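# Assemble two nebuliser kits and place them in tray

## Task

Build two complete nebuliser kits and leave both lying in the square tray. In each kit the T-piece's middle socket sits on the medication cup's wide cone, a mouthpiece is in the T-piece's end socket, a corrugated tube is on the T-piece's cone, and an oxygen tube is on the cup's thin stem. Every one of these joints must be fully seated.

## Robot and tools

ROBOT AND FRAMES
Two six-joint arms, left_arm and right_arm, each carry a parallel two-pad gripper. Scene frame: origin at table height, midway between the nominal arm bases; +x points out over the table, +z up, and left_arm is on the +y side. Image left and right do not match arm names. Calibrated bases: left_arm at (-0.034, +0.543, 0) m with quat_wxyz (+1.000, 0, 0, +0.030); right_arm at (-0.007, -0.502, 0) m with quat_wxyz (+1.000, 0, 0, +0.030 for left, +0.016 for right). A two-camera stand stands behind the arms. Hand poses, velocities, targets and wrist-camera poses are given in each arm's own base frame. Table and fixed cameras use the scene frame. Every offset you send is along the current Hand target's own axes. The fingers point along gripper +z and close along gripper x. The reported position is the point between the pads; the tips reach 17.5 mm past it. A block about 10 cm long sticks out toward gripper -y and turns with the hand. Reported poses may be wrong by a few cm, more at long reach.

execute_actions
actions: a list of actions. Each action is a list of 1 to 15 rows, one row per 1/30 s step; if fewer than 15, the last row fills the rest. Every row has 18 numbers in [-1, 1], for both arms always: left dx, dy, dz, rx, ry, rz, position, force_limit, speed, then the same nine for the right arm. The six pose numbers are an offset from that arm's Hand target as it was when the action began (every row counts from there, not from the row before); the next action starts from the new Hand target, so a repeated offset adds up. Scale: 1.0 = 0.6 m or 180 degrees; rx, ry, rz form one rotation vector. Six zeros re-command the current Hand target. Gripper numbers are absolute settings: position +1 = open 50 mm, about -0.65 = pads touching, -1 = close until blocked. force_limit per pad: -1 about 20 N, 0 about 102 N, +1 about 185 N (actual grip may be ~15 N more). speed of the gap: -1 20 mm/s, 0 85 mm/s, +1 150 mm/s. Both start at +1. To leave a gripper unchanged, resend its last three numbers; 0 is a real command. cameras: list of names, ["all"], or []; images appear only for an empty actions list or when asked.

move
target: one 18-number row or up to 15 rows, same layout. All rows are offsets from the Hand targets at the move's start, not chained. Each arm follows a straight path with no obstacle avoidance; the hand lags and can overshoot, more when fast or stretched out. speed: m/s, 0.002 to 2, default 0.25 (turning up to twice that in rad/s); one value or one per target. blend: corner rounding in m per target; 0 stops at each target. stop_force: 10 to 80 N, ends an arm's path when it senses that much push along its travel; unreliable for light contacts, while the gripper rotates, near singular poses or far reach; leave it out when backing off a contact. zero: with stop_force, true re-zeroes the force reading first (default); false keeps the old zero. blocking=false returns after about 0.5 s while the move runs (not with stop_force). With stop_force, give all rows the same finger numbers. Paths last 0.5 to 10 s. Changed finger values on later targets are applied on arrival once everything is still. The result adds a move: line: done, off_target, moving, held or fault, plus limits=paced (pose clipped) or limits=held (steps withheld).

Other tools
wait: seconds 0 to 10; arms hold their last command, a running move continues. stop: brakes the running move (fingers continue). zoom_image: camera plus region [x0, y0, x1, y1] in pixels, at most 504 by 504, from the latest images. clear_fault: arm, clears a torque or force fault already reported. finished_scene: scene = current scene number; irreversible, so call it only when both kits are assembled and resting in the tray.

Results
Each arm shows end_effector_position (m), end_effector_quat_wxyz, velocities, and Hand target, the clipped commanded pose from which the next offsets count. The hand often rests short of it; a new command, even all zeros, asks again, or send the missing distance. Tool commands lists current gripper settings. object_status: 0 moving, 1 blocked while opening, 2 blocked while closing (a grip), 3 reached position or pads met (usually empty). Check for 2 after closing. Opening in mm = (250 - position_measured) x 0.202. Joint torques, External joint torques and Flange force (gripper axes) show loads and contact; no reading means no estimate. Joint velocities "within noise" means at rest.

Motion limits
Each step the command is clipped to 70 mm and 16 degrees from the measured pose. Joint target speed caps: 2.09 rad/s waist and shoulder, 3.14 elbow, 3.93 for the three wrist joints. Joint ranges: elbow -2.792 to 2.792, others -6.283 to 6.283. Avoid paths near an arm's own base and wrist positions over the first joint axis, which swing the arm. A clearance check holds back commands bringing the arms too close, but not fingers.

Avoid
Dropping or knocking anything off the table, releasing moving parts, slamming, and hitting the other arm or gripping its fingers. The arms are stiff: aiming past a firm contact can cause a fault. Faults: 144 N net outside force, or contact torque reaching waist 309, shoulder 309, elbow 145, wrist joints 40.9 N m; then clear_fault. Pushing into unreachable poses, long stretched holds or loads heat motors (MOTOR HOT warning, then a 30 to 60 s brake stop). Loose parts may get nudged occasionally.

Each tool is called after ">>>" as name([rows], argument=value, ...), one row to a line, values as JSON.

## Session

I'll start by looking at the scene.

>>> execute_actions(actions=[])

Scene clock: 0.00 s.
left_arm: end_effector_position=(+0.5826, +0.0046, +0.1995) position_measured=3 object_status=3 end_effector_quat_wxyz=(-0.310, +0.333, +0.661, -0.596) | right_arm: end_effector_position=(+0.6673, +0.8708, +0.2357) position_measured=3 object_status=3 end_effector_quat_wxyz=(+0.053, +0.611, +0.637, +0.466)
Joint positions: left_arm=[0.168 0.751 1.563 -0.577 2.204 -0.428] | right_arm=[0.939 0.631 1.413 -0.991 0.242 1.768]
Joint velocities: within noise
Joint torques (N m): no reading
External joint torques (N m): no reading
Flange force (N): no reading
Hand target: left_arm +0.5826, +0.0046, +0.1995; -0.310, +0.333, +0.661, -0.596 | right_arm +0.6673, +0.8708, +0.2357; +0.053, +0.611, +0.637, +0.466
Tool commands: left_gripper/position=+1.0 left_gripper/force_limit=+1.0 left_gripper/speed=+1.0 right_gripper/position=+1.0 right_gripper/force_limit=+1.0 right_gripper/speed=+1.0

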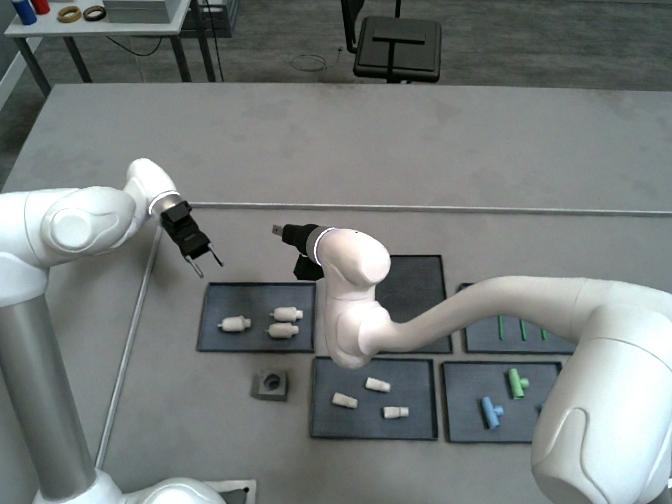

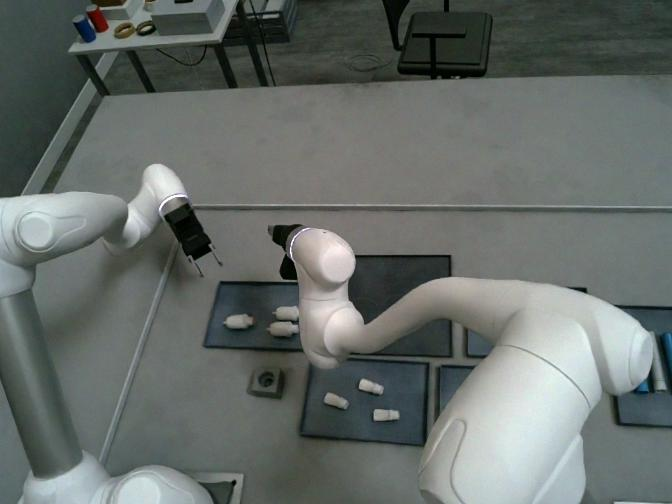

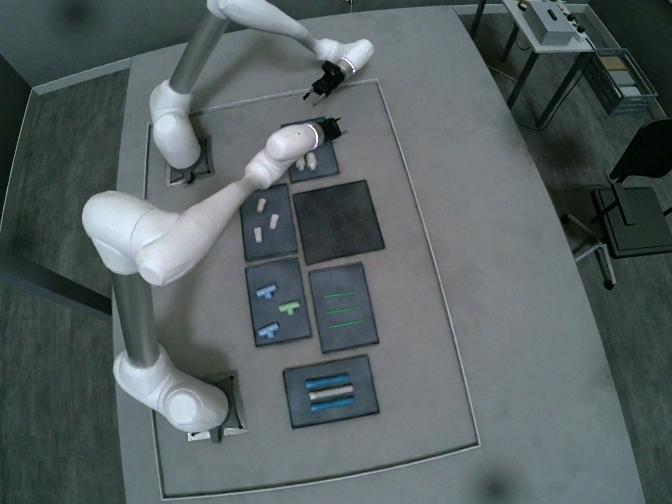

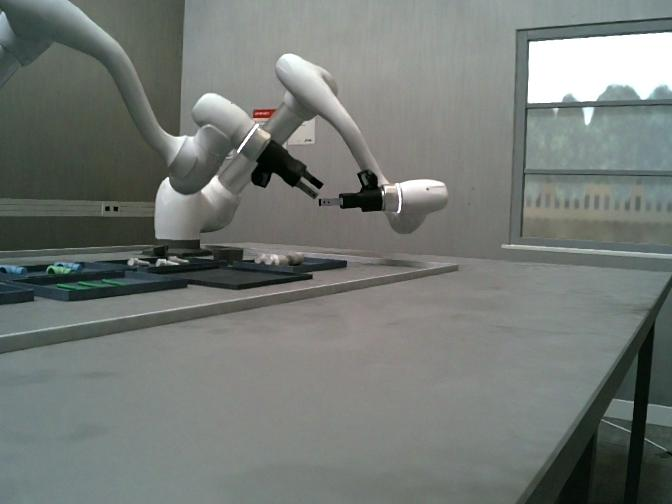

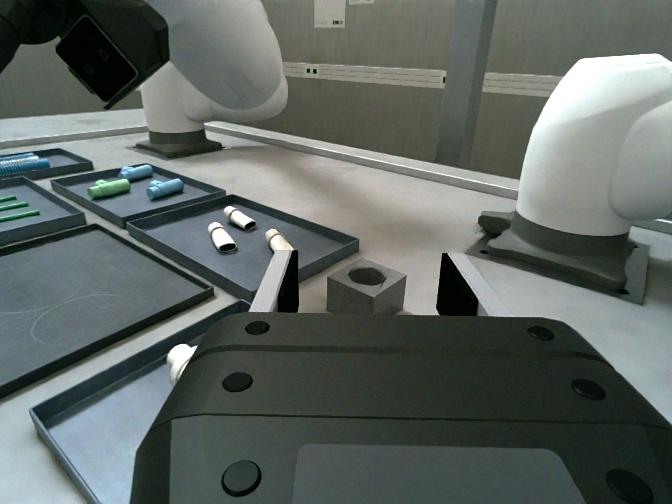

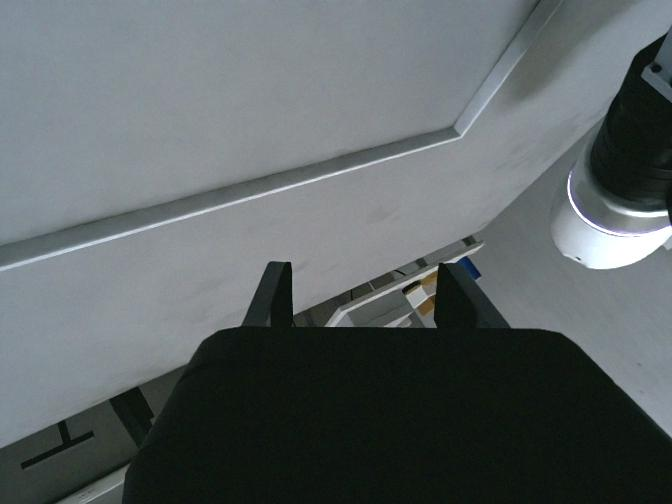

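>>> zoom_image(camera="cam_high", region=[230, 110, 400, 270])

>>> zoom_image(camera="cam_high", region=[230, 240, 400, 440])

>>> zoom_image(camera="cam_head_left", region=[180, 240, 450, 450])

>>> zoom_image(camera="cam_left_wrist", region=[0, 120, 440, 440])

Scaled by 2.965 from the camera's 672x504 image, which has a finer 960x720 frame.

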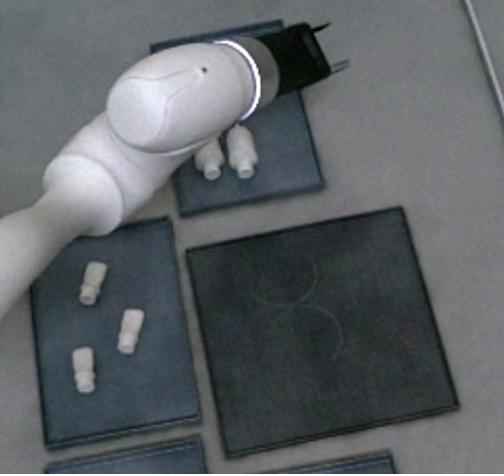

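Scaled by 2.520 from the camera's 672x504 image, which has a finer 960x720 frame.

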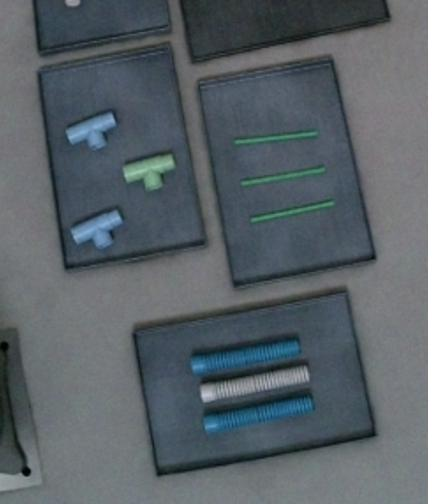

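Scaled by 1.867 from the camera's 672x504 image, which has a finer 960x720 frame.

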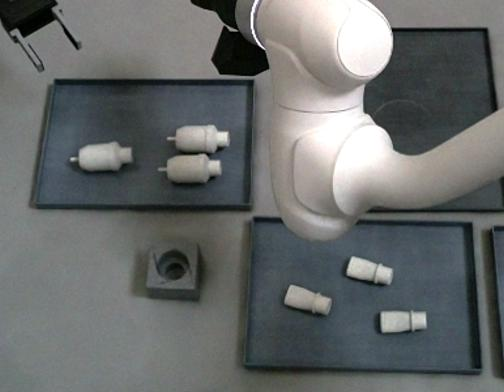

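Scaled by 1.145 from the camera's 672x504 image, which has a finer 960x720 frame.

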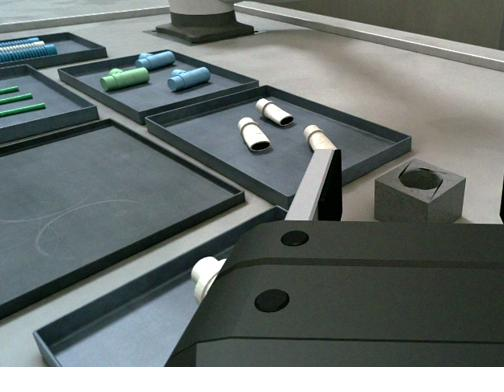

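>>> move(target=[0.0987, -0.3588, 0.2532, -0.429, -0.223, -0.240, 1, 1, 1, -0.492, 0.0733, -0.8427, 0.2438, -0.194, 0.0122, 1, 1, 1], speed=0.3, cameras=["all"])

Scene clock: 108.90 s.
left_arm: end_effector_position=(+0.4100, -0.0504, +0.3998) position_measured=3 object_status=3 end_effector_quat_wxyz=(+0.000, -0.001, +1.000, +0.000) | right_arm: end_effector_position=(+0.4506, +0.3502, +0.3991) position_measured=3 object_status=3 end_effector_quat_wxyz=(+0.000, +0.707, +0.707, -0.001)
Joint positions: left_arm=[-0.205 -0.233 1.921 -0.001 1.454 -1.777] | right_arm=[0.6 0.028 1.691 0 1.424 0.599]
Joint torques (N m): left_arm=[0.71 -20.85 -43.67 4.45 -0.43 -0.22] | right_arm=[-2 -44.87 -42 4.14 0.26 0.05]
External joint torques (N m): left_arm=[-0.64 2.26 0.63 -0.23 0.4 0.22] | right_arm=[2.17 -1.94 -1.51 0.25 -0.19 -0.05]
Flange force (N): left_arm=[-2.7 -1.4 0.7] | right_arm=[2.7 -2.6 -2.5]
Hand target: left_arm +0.4100, -0.0504, +0.3998; +0.000, -0.001, +1.000, +0.000 | right_arm +0.4506, +0.3502, +0.3991; +0.000, +0.707, +0.707, -0.001
Off the commanded pose: left_arm 0.000 m, 0 deg | right_arm 0.000 m, 0 deg.
move: done

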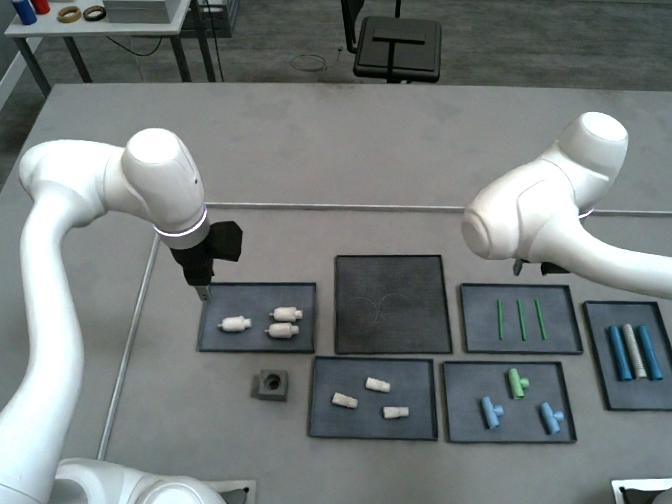

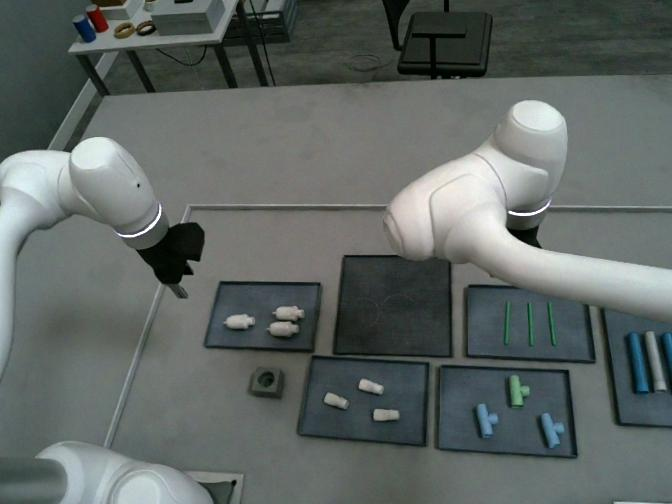

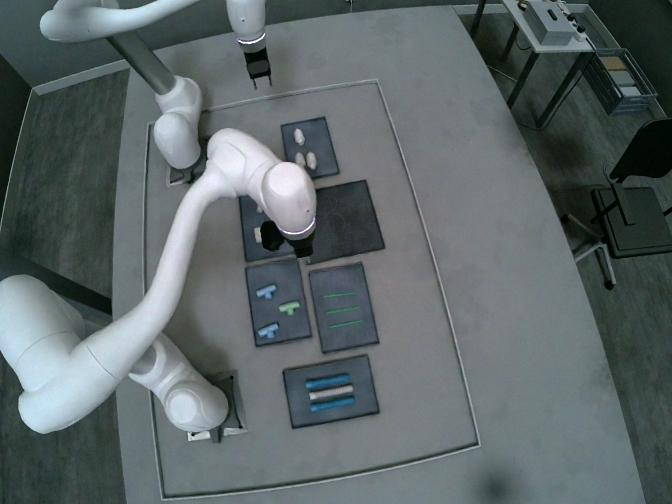

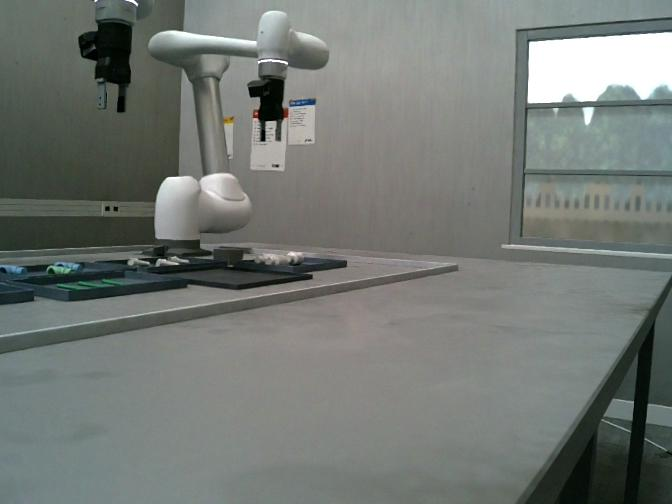

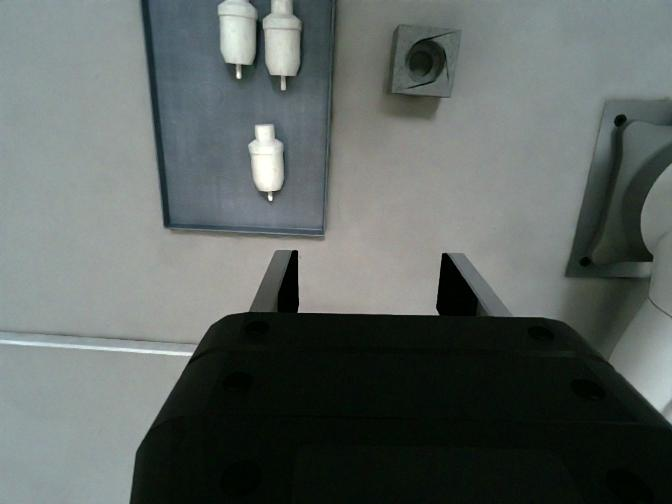

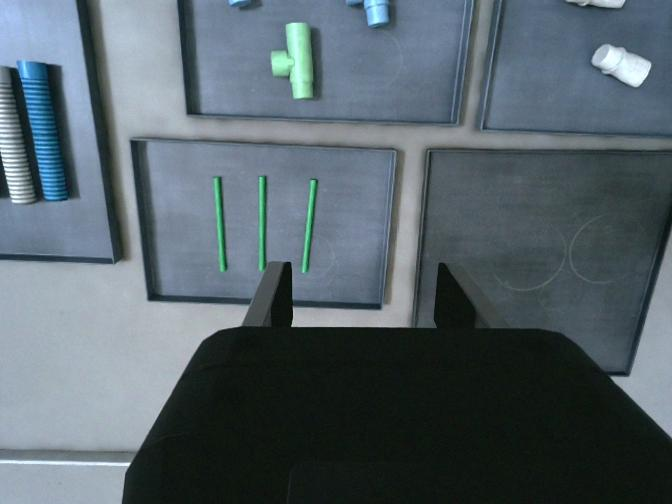

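>>> zoom_image(camera="cam_left_wrist", region=[130, 0, 490, 250])

>>> zoom_image(camera="cam_right_wrist", region=[0, 0, 400, 300])

>>> zoom_image(camera="cam_head_right", region=[200, 240, 672, 500])

>>> zoom_image(camera="cam_head_left", region=[180, 240, 672, 460])

Scaled by 1.400 from the camera's 672x504 image, which has a finer 960x720 frame.

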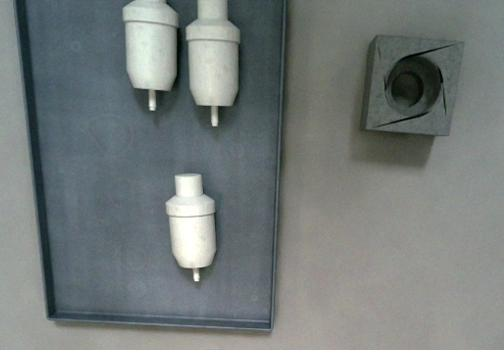

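Scaled by 1.260 from the camera's 672x504 image, which has a finer 960x720 frame.

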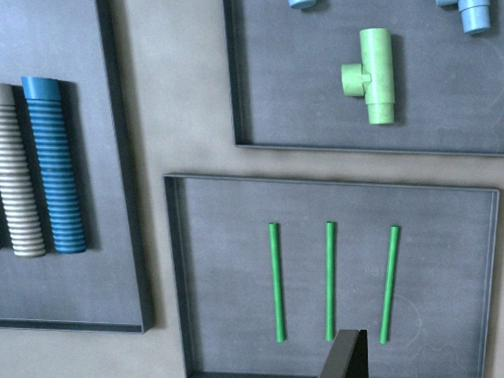

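Scaled by 1.068 from the camera's 672x504 image, which has a finer 960x720 frame.

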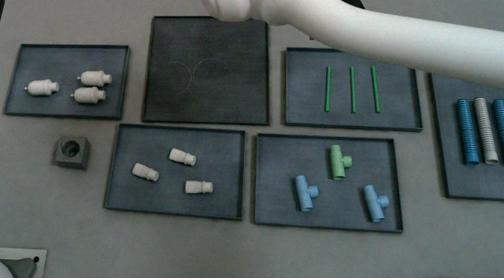

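Scaled by 1.024 from the camera's 672x504 image, which has a finer 960x720 frame.

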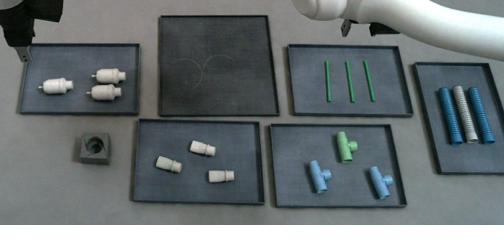

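>>> move(target=[0.1333, -0.9167, 0.1667, 0, 0, 0.5, 1, 1, 1, -0.5837, 0.0323, 0.2485, 0, 0, -0.97, 1, 1, 1], speed=0.5, cameras=["cam_left_wrist", "cam_right_wrist", "cam_head_left"])

Scene clock: 357.40 s.
left_arm: end_effector_position=(+0.3305, -0.6006, +0.3001) position_measured=3 object_status=3 end_effector_quat_wxyz=(+0.000, +0.707, +0.707, +0.000) | right_arm: end_effector_position=(+0.4701, -0.0001, +0.2502) position_measured=3 object_status=3 end_effector_quat_wxyz=(-0.001, -0.673, +0.739, +0.000)
Joint positions: left_arm=[-1.118 0.244 1.623 -0.001 1.274 -1.119] | right_arm=[-0.073 -0.065 2.06 -0.001 1.147 -3.121]
Joint torques (N m): left_arm=[1.74 -69.68 -41.85 4.41 -0.46 -0.15] | right_arm=[-2.24 -31.71 -38.93 3.76 0.07 0]
External joint torques (N m): left_arm=[-1.87 2.58 0.19 -0.33 0.48 0.15] | right_arm=[2.09 -1.62 -1.3 0.23 -0.16 0]
Flange force (N): left_arm=[-4.4 -0.4 0.6] | right_arm=[-4.4 0.8 -2.6]
Hand target: left_arm +0.3305, -0.6006, +0.3001; +0.000, +0.707, +0.707, +0.000 | right_arm +0.4700, -0.0001, +0.2502; -0.001, -0.673, +0.739, +0.000
Off the commanded pose: left_arm 0.000 m, 0 deg | right_arm 0.000 m, 0 deg.
move: done
Images, in order (width x height): cam_head_left 672x504, cam_left_wrist 672x504, cam_right_wrist 672x504.

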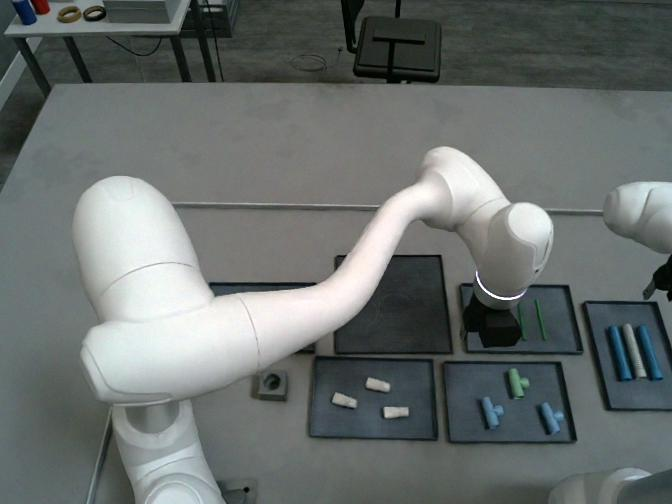

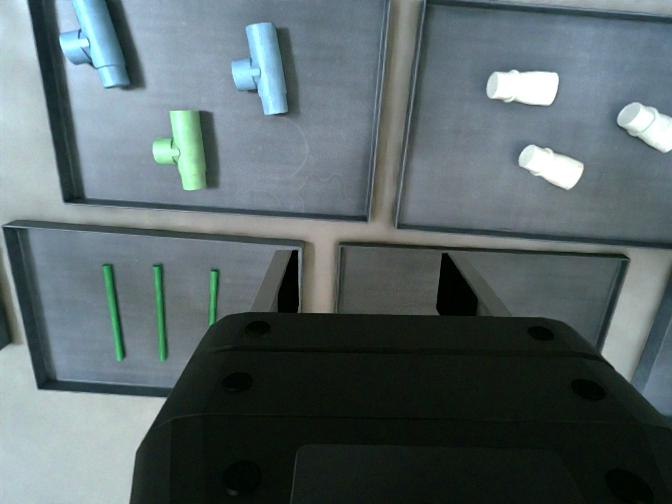

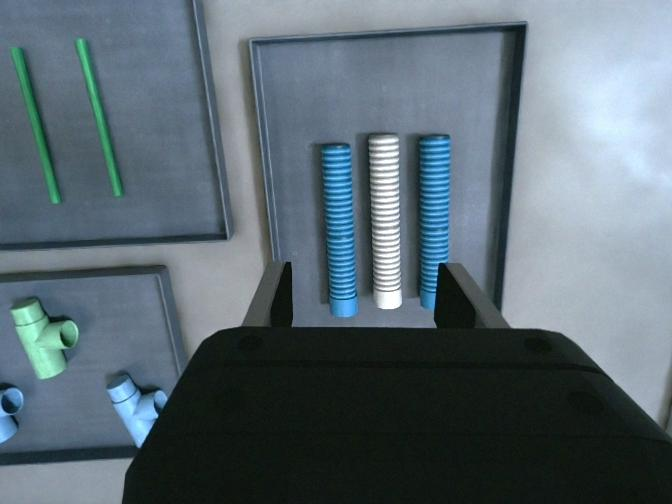

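>>> zoom_image(camera="cam_right_wrist", region=[230, 110, 530, 340])

>>> zoom_image(camera="cam_left_wrist", region=[30, 0, 380, 260])

>>> zoom_image(camera="cam_left_wrist", region=[400, 20, 672, 260])

Scaled by 1.680 from the camera's 672x504 image, which has a finer 960x720 frame.

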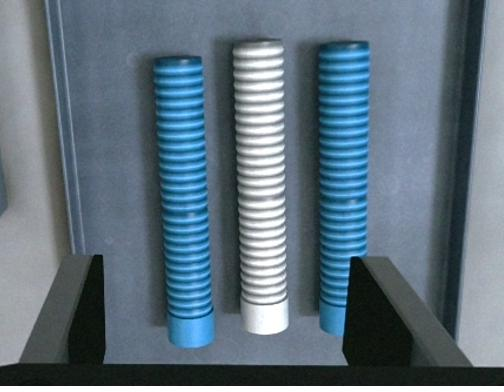

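Scaled by 1.440 from the camera's 672x504 image, which has a finer 960x720 frame.

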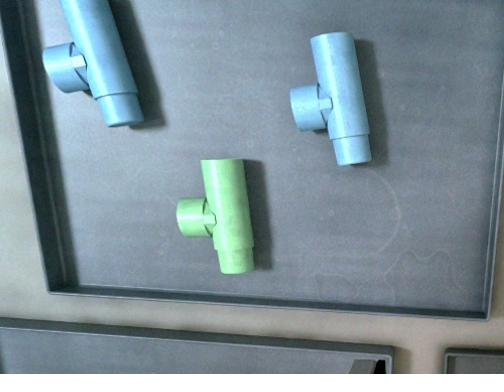

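Scaled by 1.853 from the camera's 672x504 image, which has a finer 960x720 frame.

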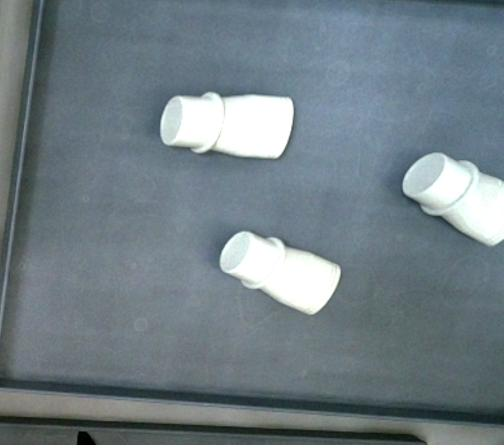

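>>> move(target=[-0.1113, -0.1655, 0.25, 0, 0, -0.0433, 1, 1, 1, 0.11, 0.1298, 0.1667, 0, 0, -0.0178, 0.4, 0, 0], speed=0.3, cameras=["cam_left_wrist", "cam_right_wrist"])

Scene clock: 452.33 s.
left_arm: end_effector_position=(+0.2312, -0.6674, +0.1502) position_measured=3 object_status=3 end_effector_quat_wxyz=(+0.000, +0.657, +0.754, +0.000) | right_arm: end_effector_position=(+0.3862, -0.0586, +0.1504) position_measured=92 object_status=3 end_effector_quat_wxyz=(+0.001, +0.694, -0.720, +0.000)
Joint positions: left_arm=[-1.286 0.375 1.739 -0.001 1.028 -1.423] | right_arm=[-0.238 -0.102 2.3 -0.001 0.944 -3.342]
Joint torques (N m): left_arm=[1.29 -79.32 -37.55 3.91 -0.44 -0.11] | right_arm=[-2.1 -22.98 -34.51 3.38 0.11 0.03]
External joint torques (N m): left_arm=[-0.9 3.42 0.22 -0.24 0.43 0.11] | right_arm=[2.13 -1.57 -1.11 0.18 -0.19 -0.03]
Flange force (N): left_arm=[-4.7 -0.2 2.4] | right_arm=[-5.4 0.0 -2.8]
Hand target: left_arm +0.2312, -0.6675, +0.1502; +0.000, +0.657, +0.754, +0.000 | right_arm +0.3862, -0.0586, +0.1503; +0.001, +0.694, -0.720, +0.000
Off the commanded pose: left_arm 0.000 m, 0 deg | right_arm 0.000 m, 0 deg.
move: done
Images, in order (width x height): cam_left_wrist 672x504, cam_right_wrist 672x504.

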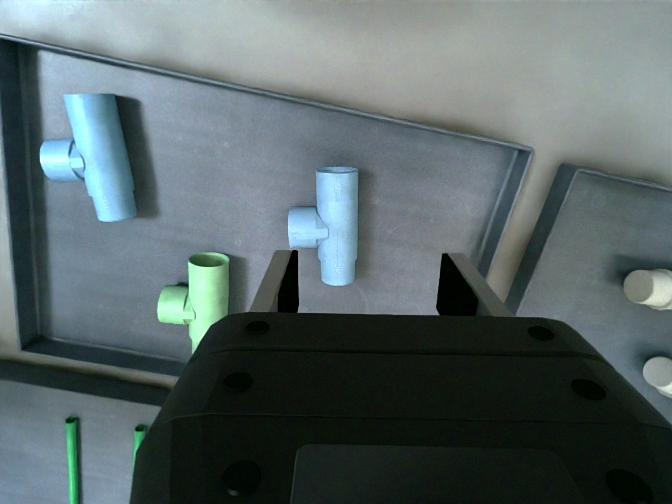

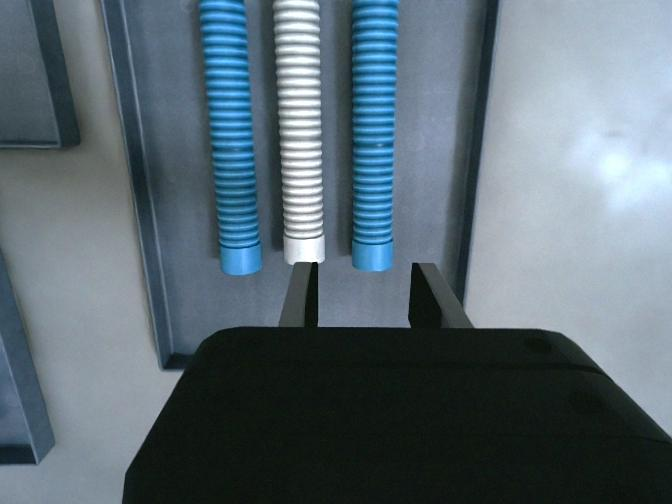

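>>> move(target=[-0.0178, -0.0083, 0.1167, 0, 0, -0.0033, 1, 1, 1, 0.0193, 0.0412, 0.1172, 0, 0, -0.0055, 0.4, 0, 0], speed=0.2, cameras=["cam_left_wrist", "cam_right_wrist"])

Scene clock: 488.23 s.
left_arm: end_effector_position=(+0.2276, -0.6787, +0.0802) position_measured=3 object_status=3 end_effector_quat_wxyz=(+0.000, +0.653, +0.757, +0.000) | right_arm: end_effector_position=(+0.3610, -0.0693, +0.0801) position_measured=92 object_status=3 end_effector_quat_wxyz=(+0.001, +0.700, -0.714, +0.000)
Joint positions: left_arm=[-1.295 0.452 1.771 -0.001 0.918 -1.442] | right_arm=[-0.283 -0.036 2.409 -0.002 0.771 -3.403]
Joint torques (N m): left_arm=[1.94 -82.69 -34.84 3.67 -0.41 -0.16] | right_arm=[-1.97 -25.36 -29.75 2.8 0.09 0]
External joint torques (N m): left_arm=[-1.64 2.19 0.17 -0.27 0.39 0.16] | right_arm=[1.82 -1.15 -0.91 0.25 -0.18 0]
Flange force (N): left_arm=[-3.0 -1.5 1.7] | right_arm=[-4.9 -0.8 -2.4]
Hand target: left_arm +0.2277, -0.6788, +0.0802; +0.000, +0.653, +0.757, +0.000 | right_arm +0.3609, -0.0693, +0.0800; +0.001, +0.700, -0.714, +0.000
Off the commanded pose: left_arm 0.000 m, 0 deg | right_arm 0.000 m, 0 deg.
move: done
Images, in order (width x height): cam_left_wrist 672x504, cam_right_wrist 672x504.

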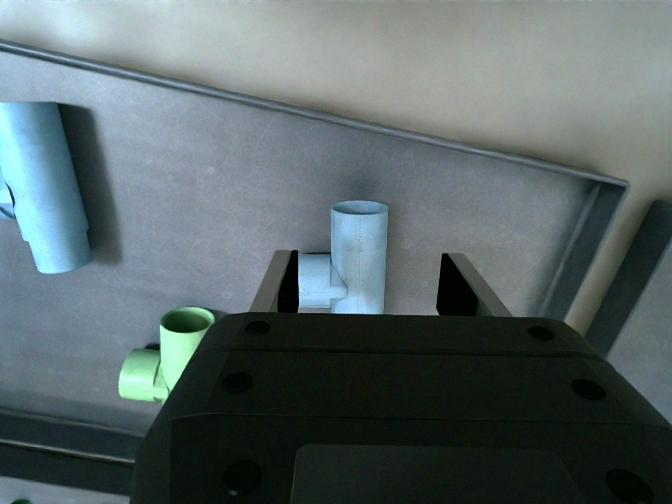

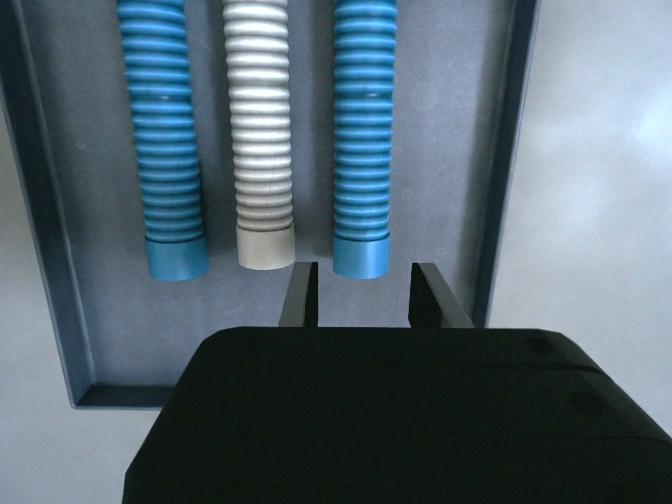

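>>> move([
  [-0.002, -0.0017, 0.06, 0, 0, 0, 1, 1, 1, 0.0025, 0.0038, 0.06, 0, 0, 0, 0.4, 0, 0],
  [-0.002, -0.0017, 0.115, 0, 0, 0, 1, 1, 1, 0.0025, 0.0038, 0.115, 0, 0, 0, 0.4, 0, 0],
], speed=[0.1, 0.012], stop_force=12, cameras=["cam_left_wrist", "cam_right_wrist", "cam_low"])

Scene clock: 502.67 s.
left_arm: end_effector_position=(+0.2268, -0.6803, +0.0227) position_measured=3 object_status=3 end_effector_quat_wxyz=(+0.000, +0.653, +0.757, +0.000) | right_arm: end_effector_position=(+0.3585, -0.0708, +0.0202) position_measured=92 object_status=3 end_effector_quat_wxyz=(+0.001, +0.700, -0.714, +0.000)
Joint positions: left_arm=[-1.297 0.515 1.801 -0.001 0.825 -1.444] | right_arm=[-0.289 0.075 2.462 -0.002 0.606 -3.409]
Joint torques (N m): left_arm=[0.47 -63.44 -23.71 3.17 -2.03 -0.15] | right_arm=[-3.11 0.01 -10.09 2.11 -5.97 0.05]
External joint torques (N m): left_arm=[-0.14 -20.37 -8.22 -0.04 2.03 0.15] | right_arm=[2.94 -33.11 -15.01 0.39 5.89 -0.05]
Flange force (N): left_arm=[5.4 -1.0 -30.0] | right_arm=[-11.4 19.7 -97.5]
Hand target: left_arm +0.2268, -0.6802, +0.0227; +0.000, +0.653, +0.757, +0.000 (not the last commanded pose) | right_arm +0.3586, -0.0708, +0.0202; +0.001, +0.700, -0.714, +0.000 (not the last commanded pose)
Off the commanded pose: left_arm 0.012 m, 0 deg | right_arm 0.009 m, 0 deg.
move: contact (left_arm, right_arm); path passed 1 of 2 targets
Images, in order (width x height): cam_low 672x504, cam_left_wrist 672x504, cam_right_wrist 672x504.

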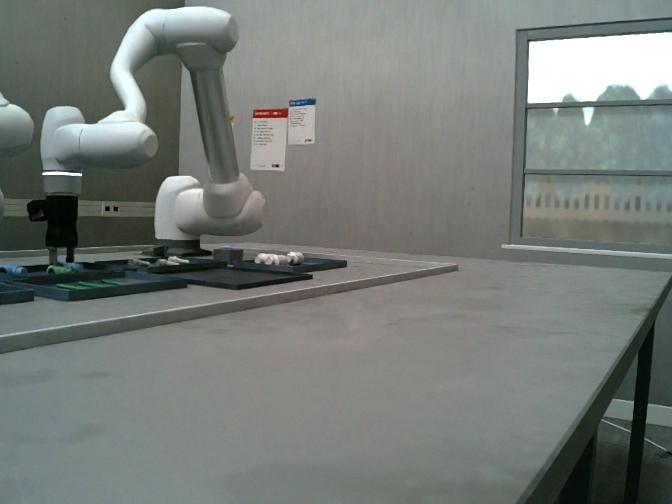

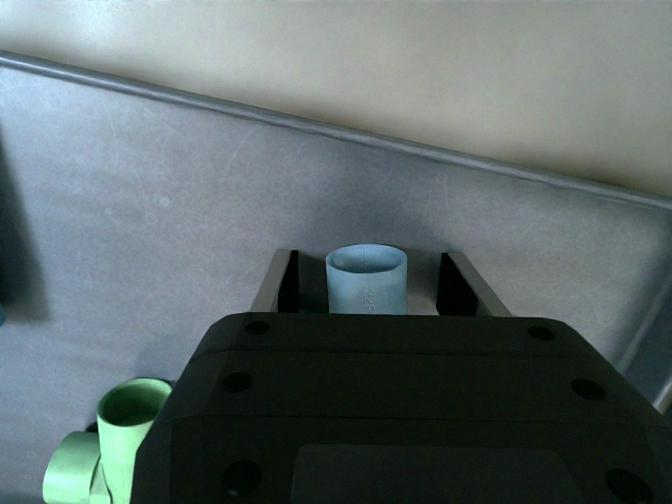

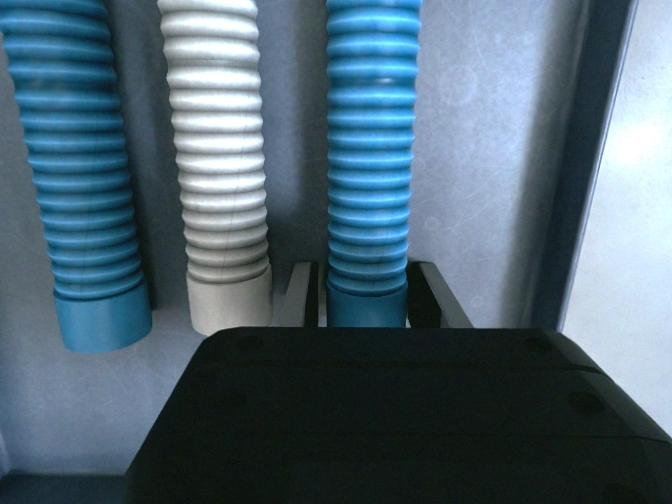

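>>> move([
  [0, 0.0, -0.0067, 0, 0, 0, 1, 1, 1, 0, 0, -0.0083, 0, 0, 0, 0.4, 0, 0],
  [0, 0.01, -0.0067, 0, 0, 0, 1, 1, 1, 0, 0, -0.0083, 0, 0, 0, 0.4, 0, 0],
  [0, 0.01, -0.0067, 0, 0, 0, -1, -0.3, -0.6, 0, 0, -0.0083, 0, 0, 0, -1, -0.3, -0.6],
], speed=0.05, cameras=["cam_left_wrist", "cam_right_wrist"])

Scene clock: 523.07 s.
left_arm: end_effector_position=(+0.2328, -0.6794, +0.0267) position_measured=123 object_status=2 end_effector_quat_wxyz=(+0.000, +0.653, +0.757, +0.000) | right_arm: end_effector_position=(+0.3586, -0.0708, +0.0252) position_measured=130 object_status=2 end_effector_quat_wxyz=(+0.001, +0.700, -0.714, +0.000)
Joint positions: left_arm=[-1.288 0.511 1.797 -0.001 0.833 -1.435] | right_arm=[-0.289 0.065 2.458 -0.002 0.62 -3.409]
Joint torques (N m): left_arm=[1.75 -85.96 -32.33 3.42 -0.43 -0.15] | right_arm=[-2.19 -30.86 -24.84 2.35 0.04 0.01]
External joint torques (N m): left_arm=[-1.79 2.33 0.07 -0.26 0.42 0.15] | right_arm=[2.13 -1.39 -0.8 0.2 -0.12 -0.01]
Flange force (N): left_arm=[-3.3 -1.7 2.0] | right_arm=[-5.7 -0.8 -3.1]
Hand target: left_arm +0.2328, -0.6794, +0.0267; +0.000, +0.653, +0.757, +0.000 | right_arm +0.3586, -0.0708, +0.0252; +0.001, +0.700, -0.714, +0.000
Off the commanded pose: left_arm 0.000 m, 0 deg | right_arm 0.000 m, 0 deg.
move: done
Images, in order (width x height): cam_left_wrist 672x504, cam_right_wrist 672x504.

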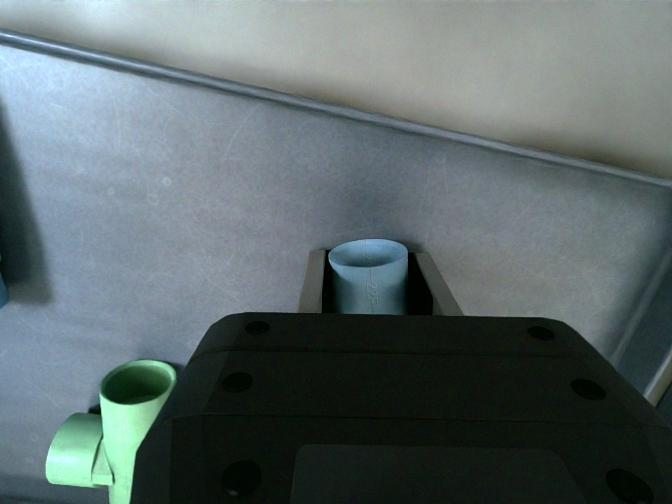

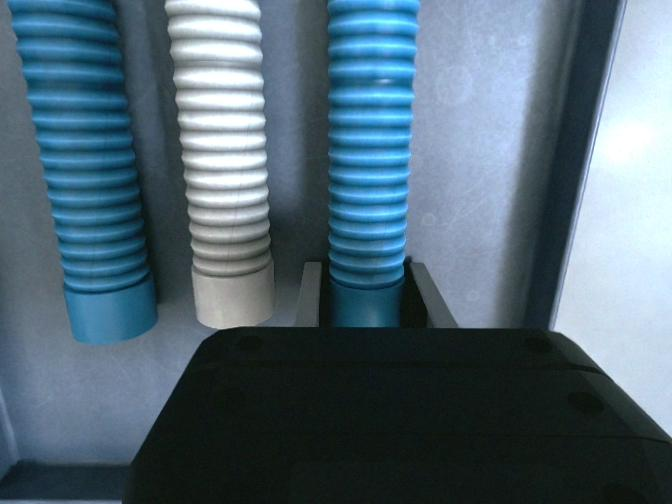

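>>> move([
  [0, 0, 0, 0, 0, 0, -1, -0.3, -0.6, 0, 0, 0, 0, 0, 0, 0.4, -0.3, 0],
  [0, 0, -0.1, 0, 0, 0, -1, -0.3, -0.6, 0, -0.04, 0, 0, 0, 0, 0.4, -0.3, 0],
  [0, 0, -0.19, 0, 0, 0, -1, -0.3, -0.6, 0, -0.04, 0, 0, 0, 0, -1, -0.3, -0.6],
], speed=[0.1, 0.08, 0.15], cameras=["cam_left_wrist", "cam_right_wrist", "cam_head_left"])

Scene clock: 547.10 s.
left_arm: end_effector_position=(+0.2328, -0.6793, +0.1407) position_measured=123 object_status=2 end_effector_quat_wxyz=(+0.000, +0.653, +0.757, +0.000) | right_arm: end_effector_position=(+0.3826, -0.0713, +0.0252) position_measured=139 object_status=2 end_effector_quat_wxyz=(+0.001, +0.700, -0.714, +0.000)
Joint positions: left_arm=[-1.288 0.399 1.723 -0.001 1.019 -1.435] | right_arm=[-0.272 0.1 2.418 -0.002 0.625 -3.392]
Joint torques (N m): left_arm=[1.66 -80.38 -37.45 3.9 -0.45 -0.19] | right_arm=[-1.96 -34.74 -25.14 2.43 0.1 0.02]
External joint torques (N m): left_arm=[-1.55 2.67 0.53 -0.28 0.45 0.19] | right_arm=[1.81 -1.3 -0.72 0.15 -0.18 -0.02]
Flange force (N): left_arm=[-3.1 -1.3 2.0] | right_arm=[-4.6 -0.5 -2.6]
Hand target: left_arm +0.2328, -0.6793, +0.1407; +0.000, +0.653, +0.757, +0.000 | right_arm +0.3826, -0.0713, +0.0252; +0.001, +0.700, -0.714, +0.000
Off the commanded pose: left_arm 0.000 m, 0 deg | right_arm 0.000 m, 0 deg.
move: done
Images, in order (width x height): cam_head_left 672x504, cam_left_wrist 672x504, cam_right_wrist 672x504.

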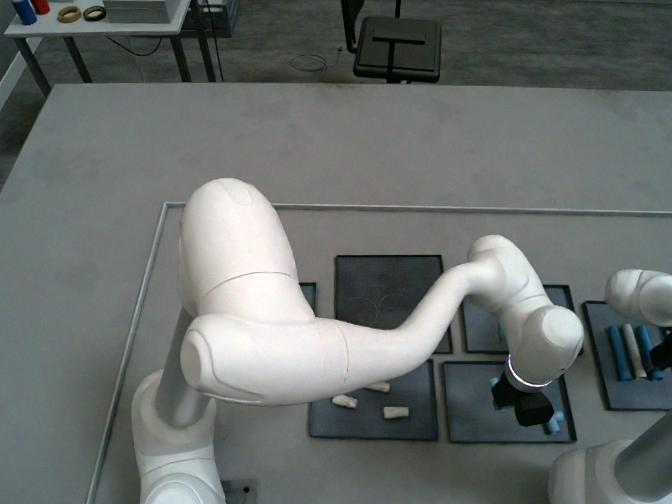

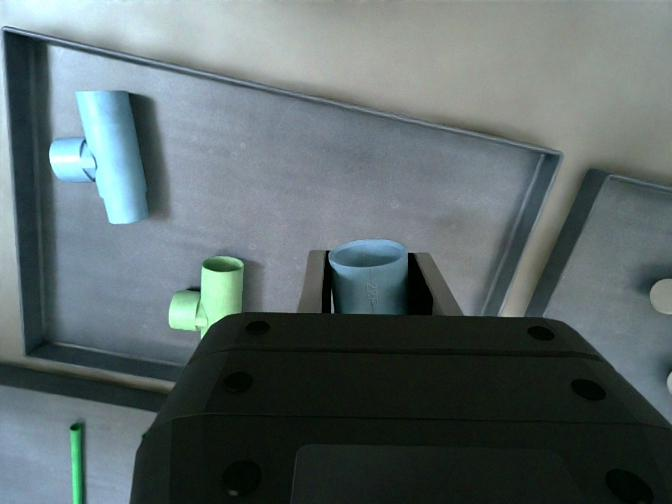

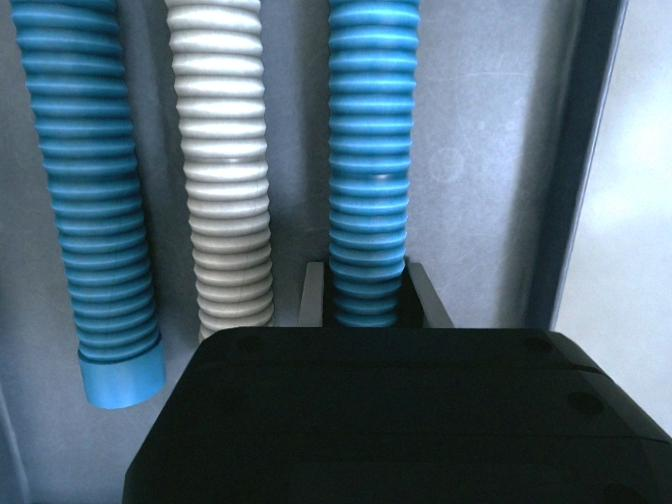

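>>> move([
  [0, 0, 0, 0, 0, 0, -1, -0.3, -0.6, 0, 0, -0.1913, 0, 0, 0, -1, -0.3, -0.6],
  [0.4275, 0.5675, 0, 0, 0, 0.5656, -1, -0.3, -0.6, -0.982, -0.2503, -0.1913, 0, 0, 0.504, -1, -0.3, -0.6],
], speed=[0.15, 0.35], cameras=["all"])

Scene clock: 562.43 s.
left_arm: end_effector_position=(+0.4018, -0.5076, +0.1405) position_measured=123 object_status=2 end_effector_quat_wxyz=(+0.000, +0.937, +0.349, +0.000) | right_arm: end_effector_position=(+0.4600, +0.2117, +0.1399) position_measured=139 object_status=2 end_effector_quat_wxyz=(+0.000, -0.385, +0.923, +0.004)
Joint positions: left_arm=[-0.954 0.301 1.866 -0.001 0.975 -0.097] | right_arm=[0.358 0.098 2.125 0.011 0.918 -2.01]
Joint torques (N m): left_arm=[1.6 -69.48 -36.26 3.8 -0.32 -0.18] | right_arm=[-2.21 -43.86 -34.09 3.19 0.1 0.05]
External joint torques (N m): left_arm=[-1.84 2.88 0.4 -0.24 0.38 0.18] | right_arm=[1.96 -1.19 -0.94 0.25 -0.15 -0.05]
Flange force (N): left_arm=[-2.7 3.2 2.4] | right_arm=[-1.4 3.5 -1.9]
Hand target: left_arm +0.4019, -0.5076, +0.1405; +0.000, +0.937, +0.349, +0.000 (not the last commanded pose) | right_arm +0.4600, +0.2117, +0.1399; +0.001, -0.385, +0.923, +0.005 (not the last commanded pose)
Off the commanded pose: left_arm 0.185 m, 44 deg | right_arm 0.315 m, 47 deg.
led back after a hold (right arm): the arm was led back toward your command in small steps, so it may still be short of it.
move: held (right_arm; a check stopped the path), off_target (left_arm; braked when a check withheld steps of right_arm); path passed 1 of 2 targets; limits=held
pose unreachable (right arm): on one or more control steps of this call, first in action 0 (counted from 0), this arm could not follow its commanded pose, so it was not sent that pose on those steps. It may still have moved: this result reports where it is.
cause: moving toward the commanded pose would bring a part of the arm too close to another arm (a part of this arm just beyond joint 4 (forearm roll) and a part of the left arm just beyond its joint 5 (wrist pitch), 30 mm apart when this arm was first held).

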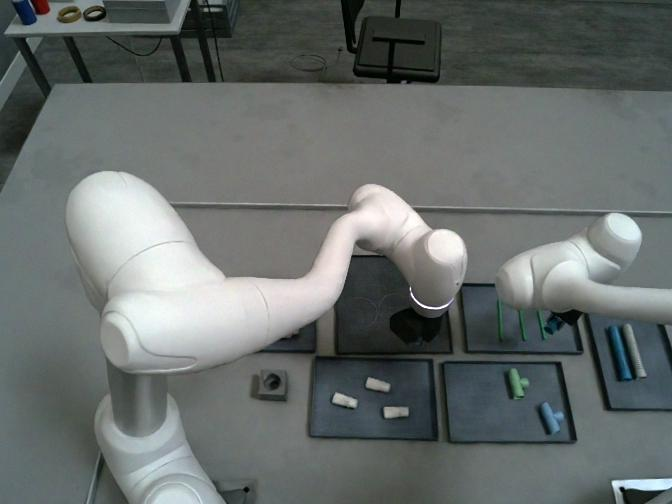

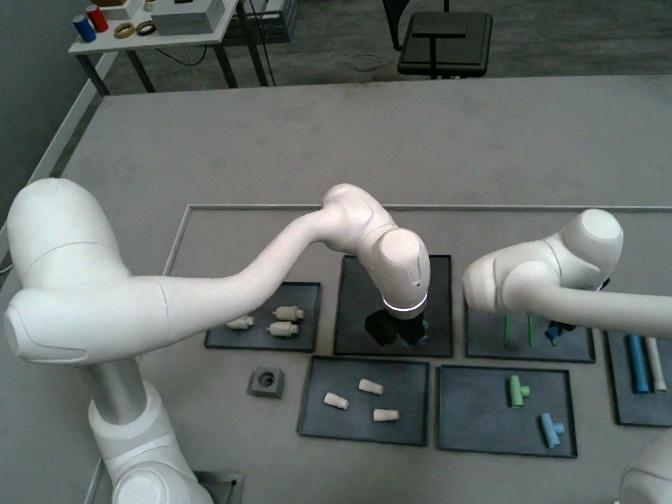

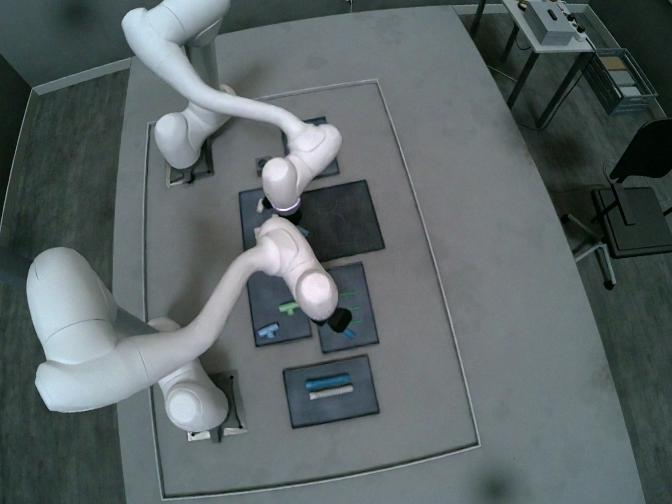

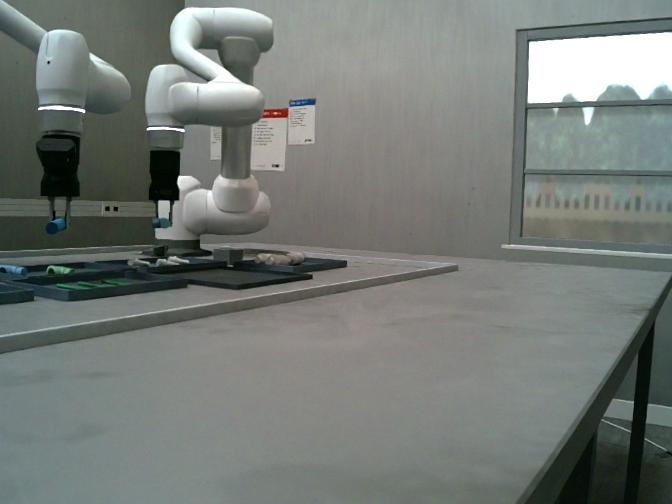

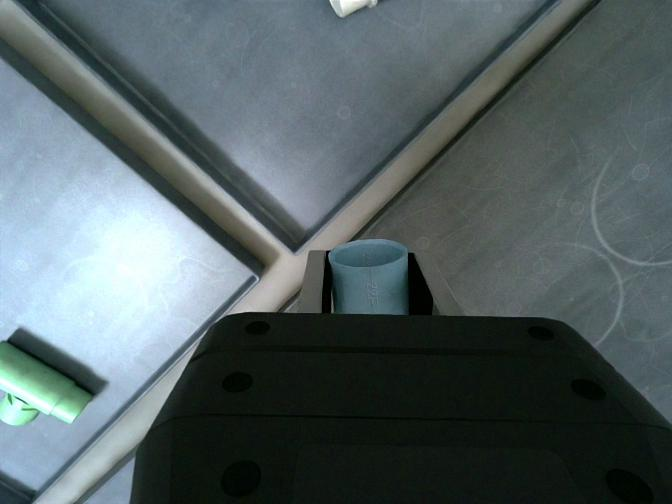

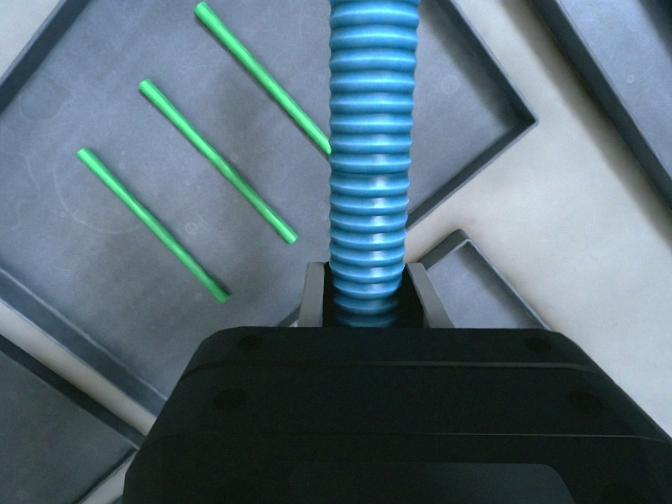

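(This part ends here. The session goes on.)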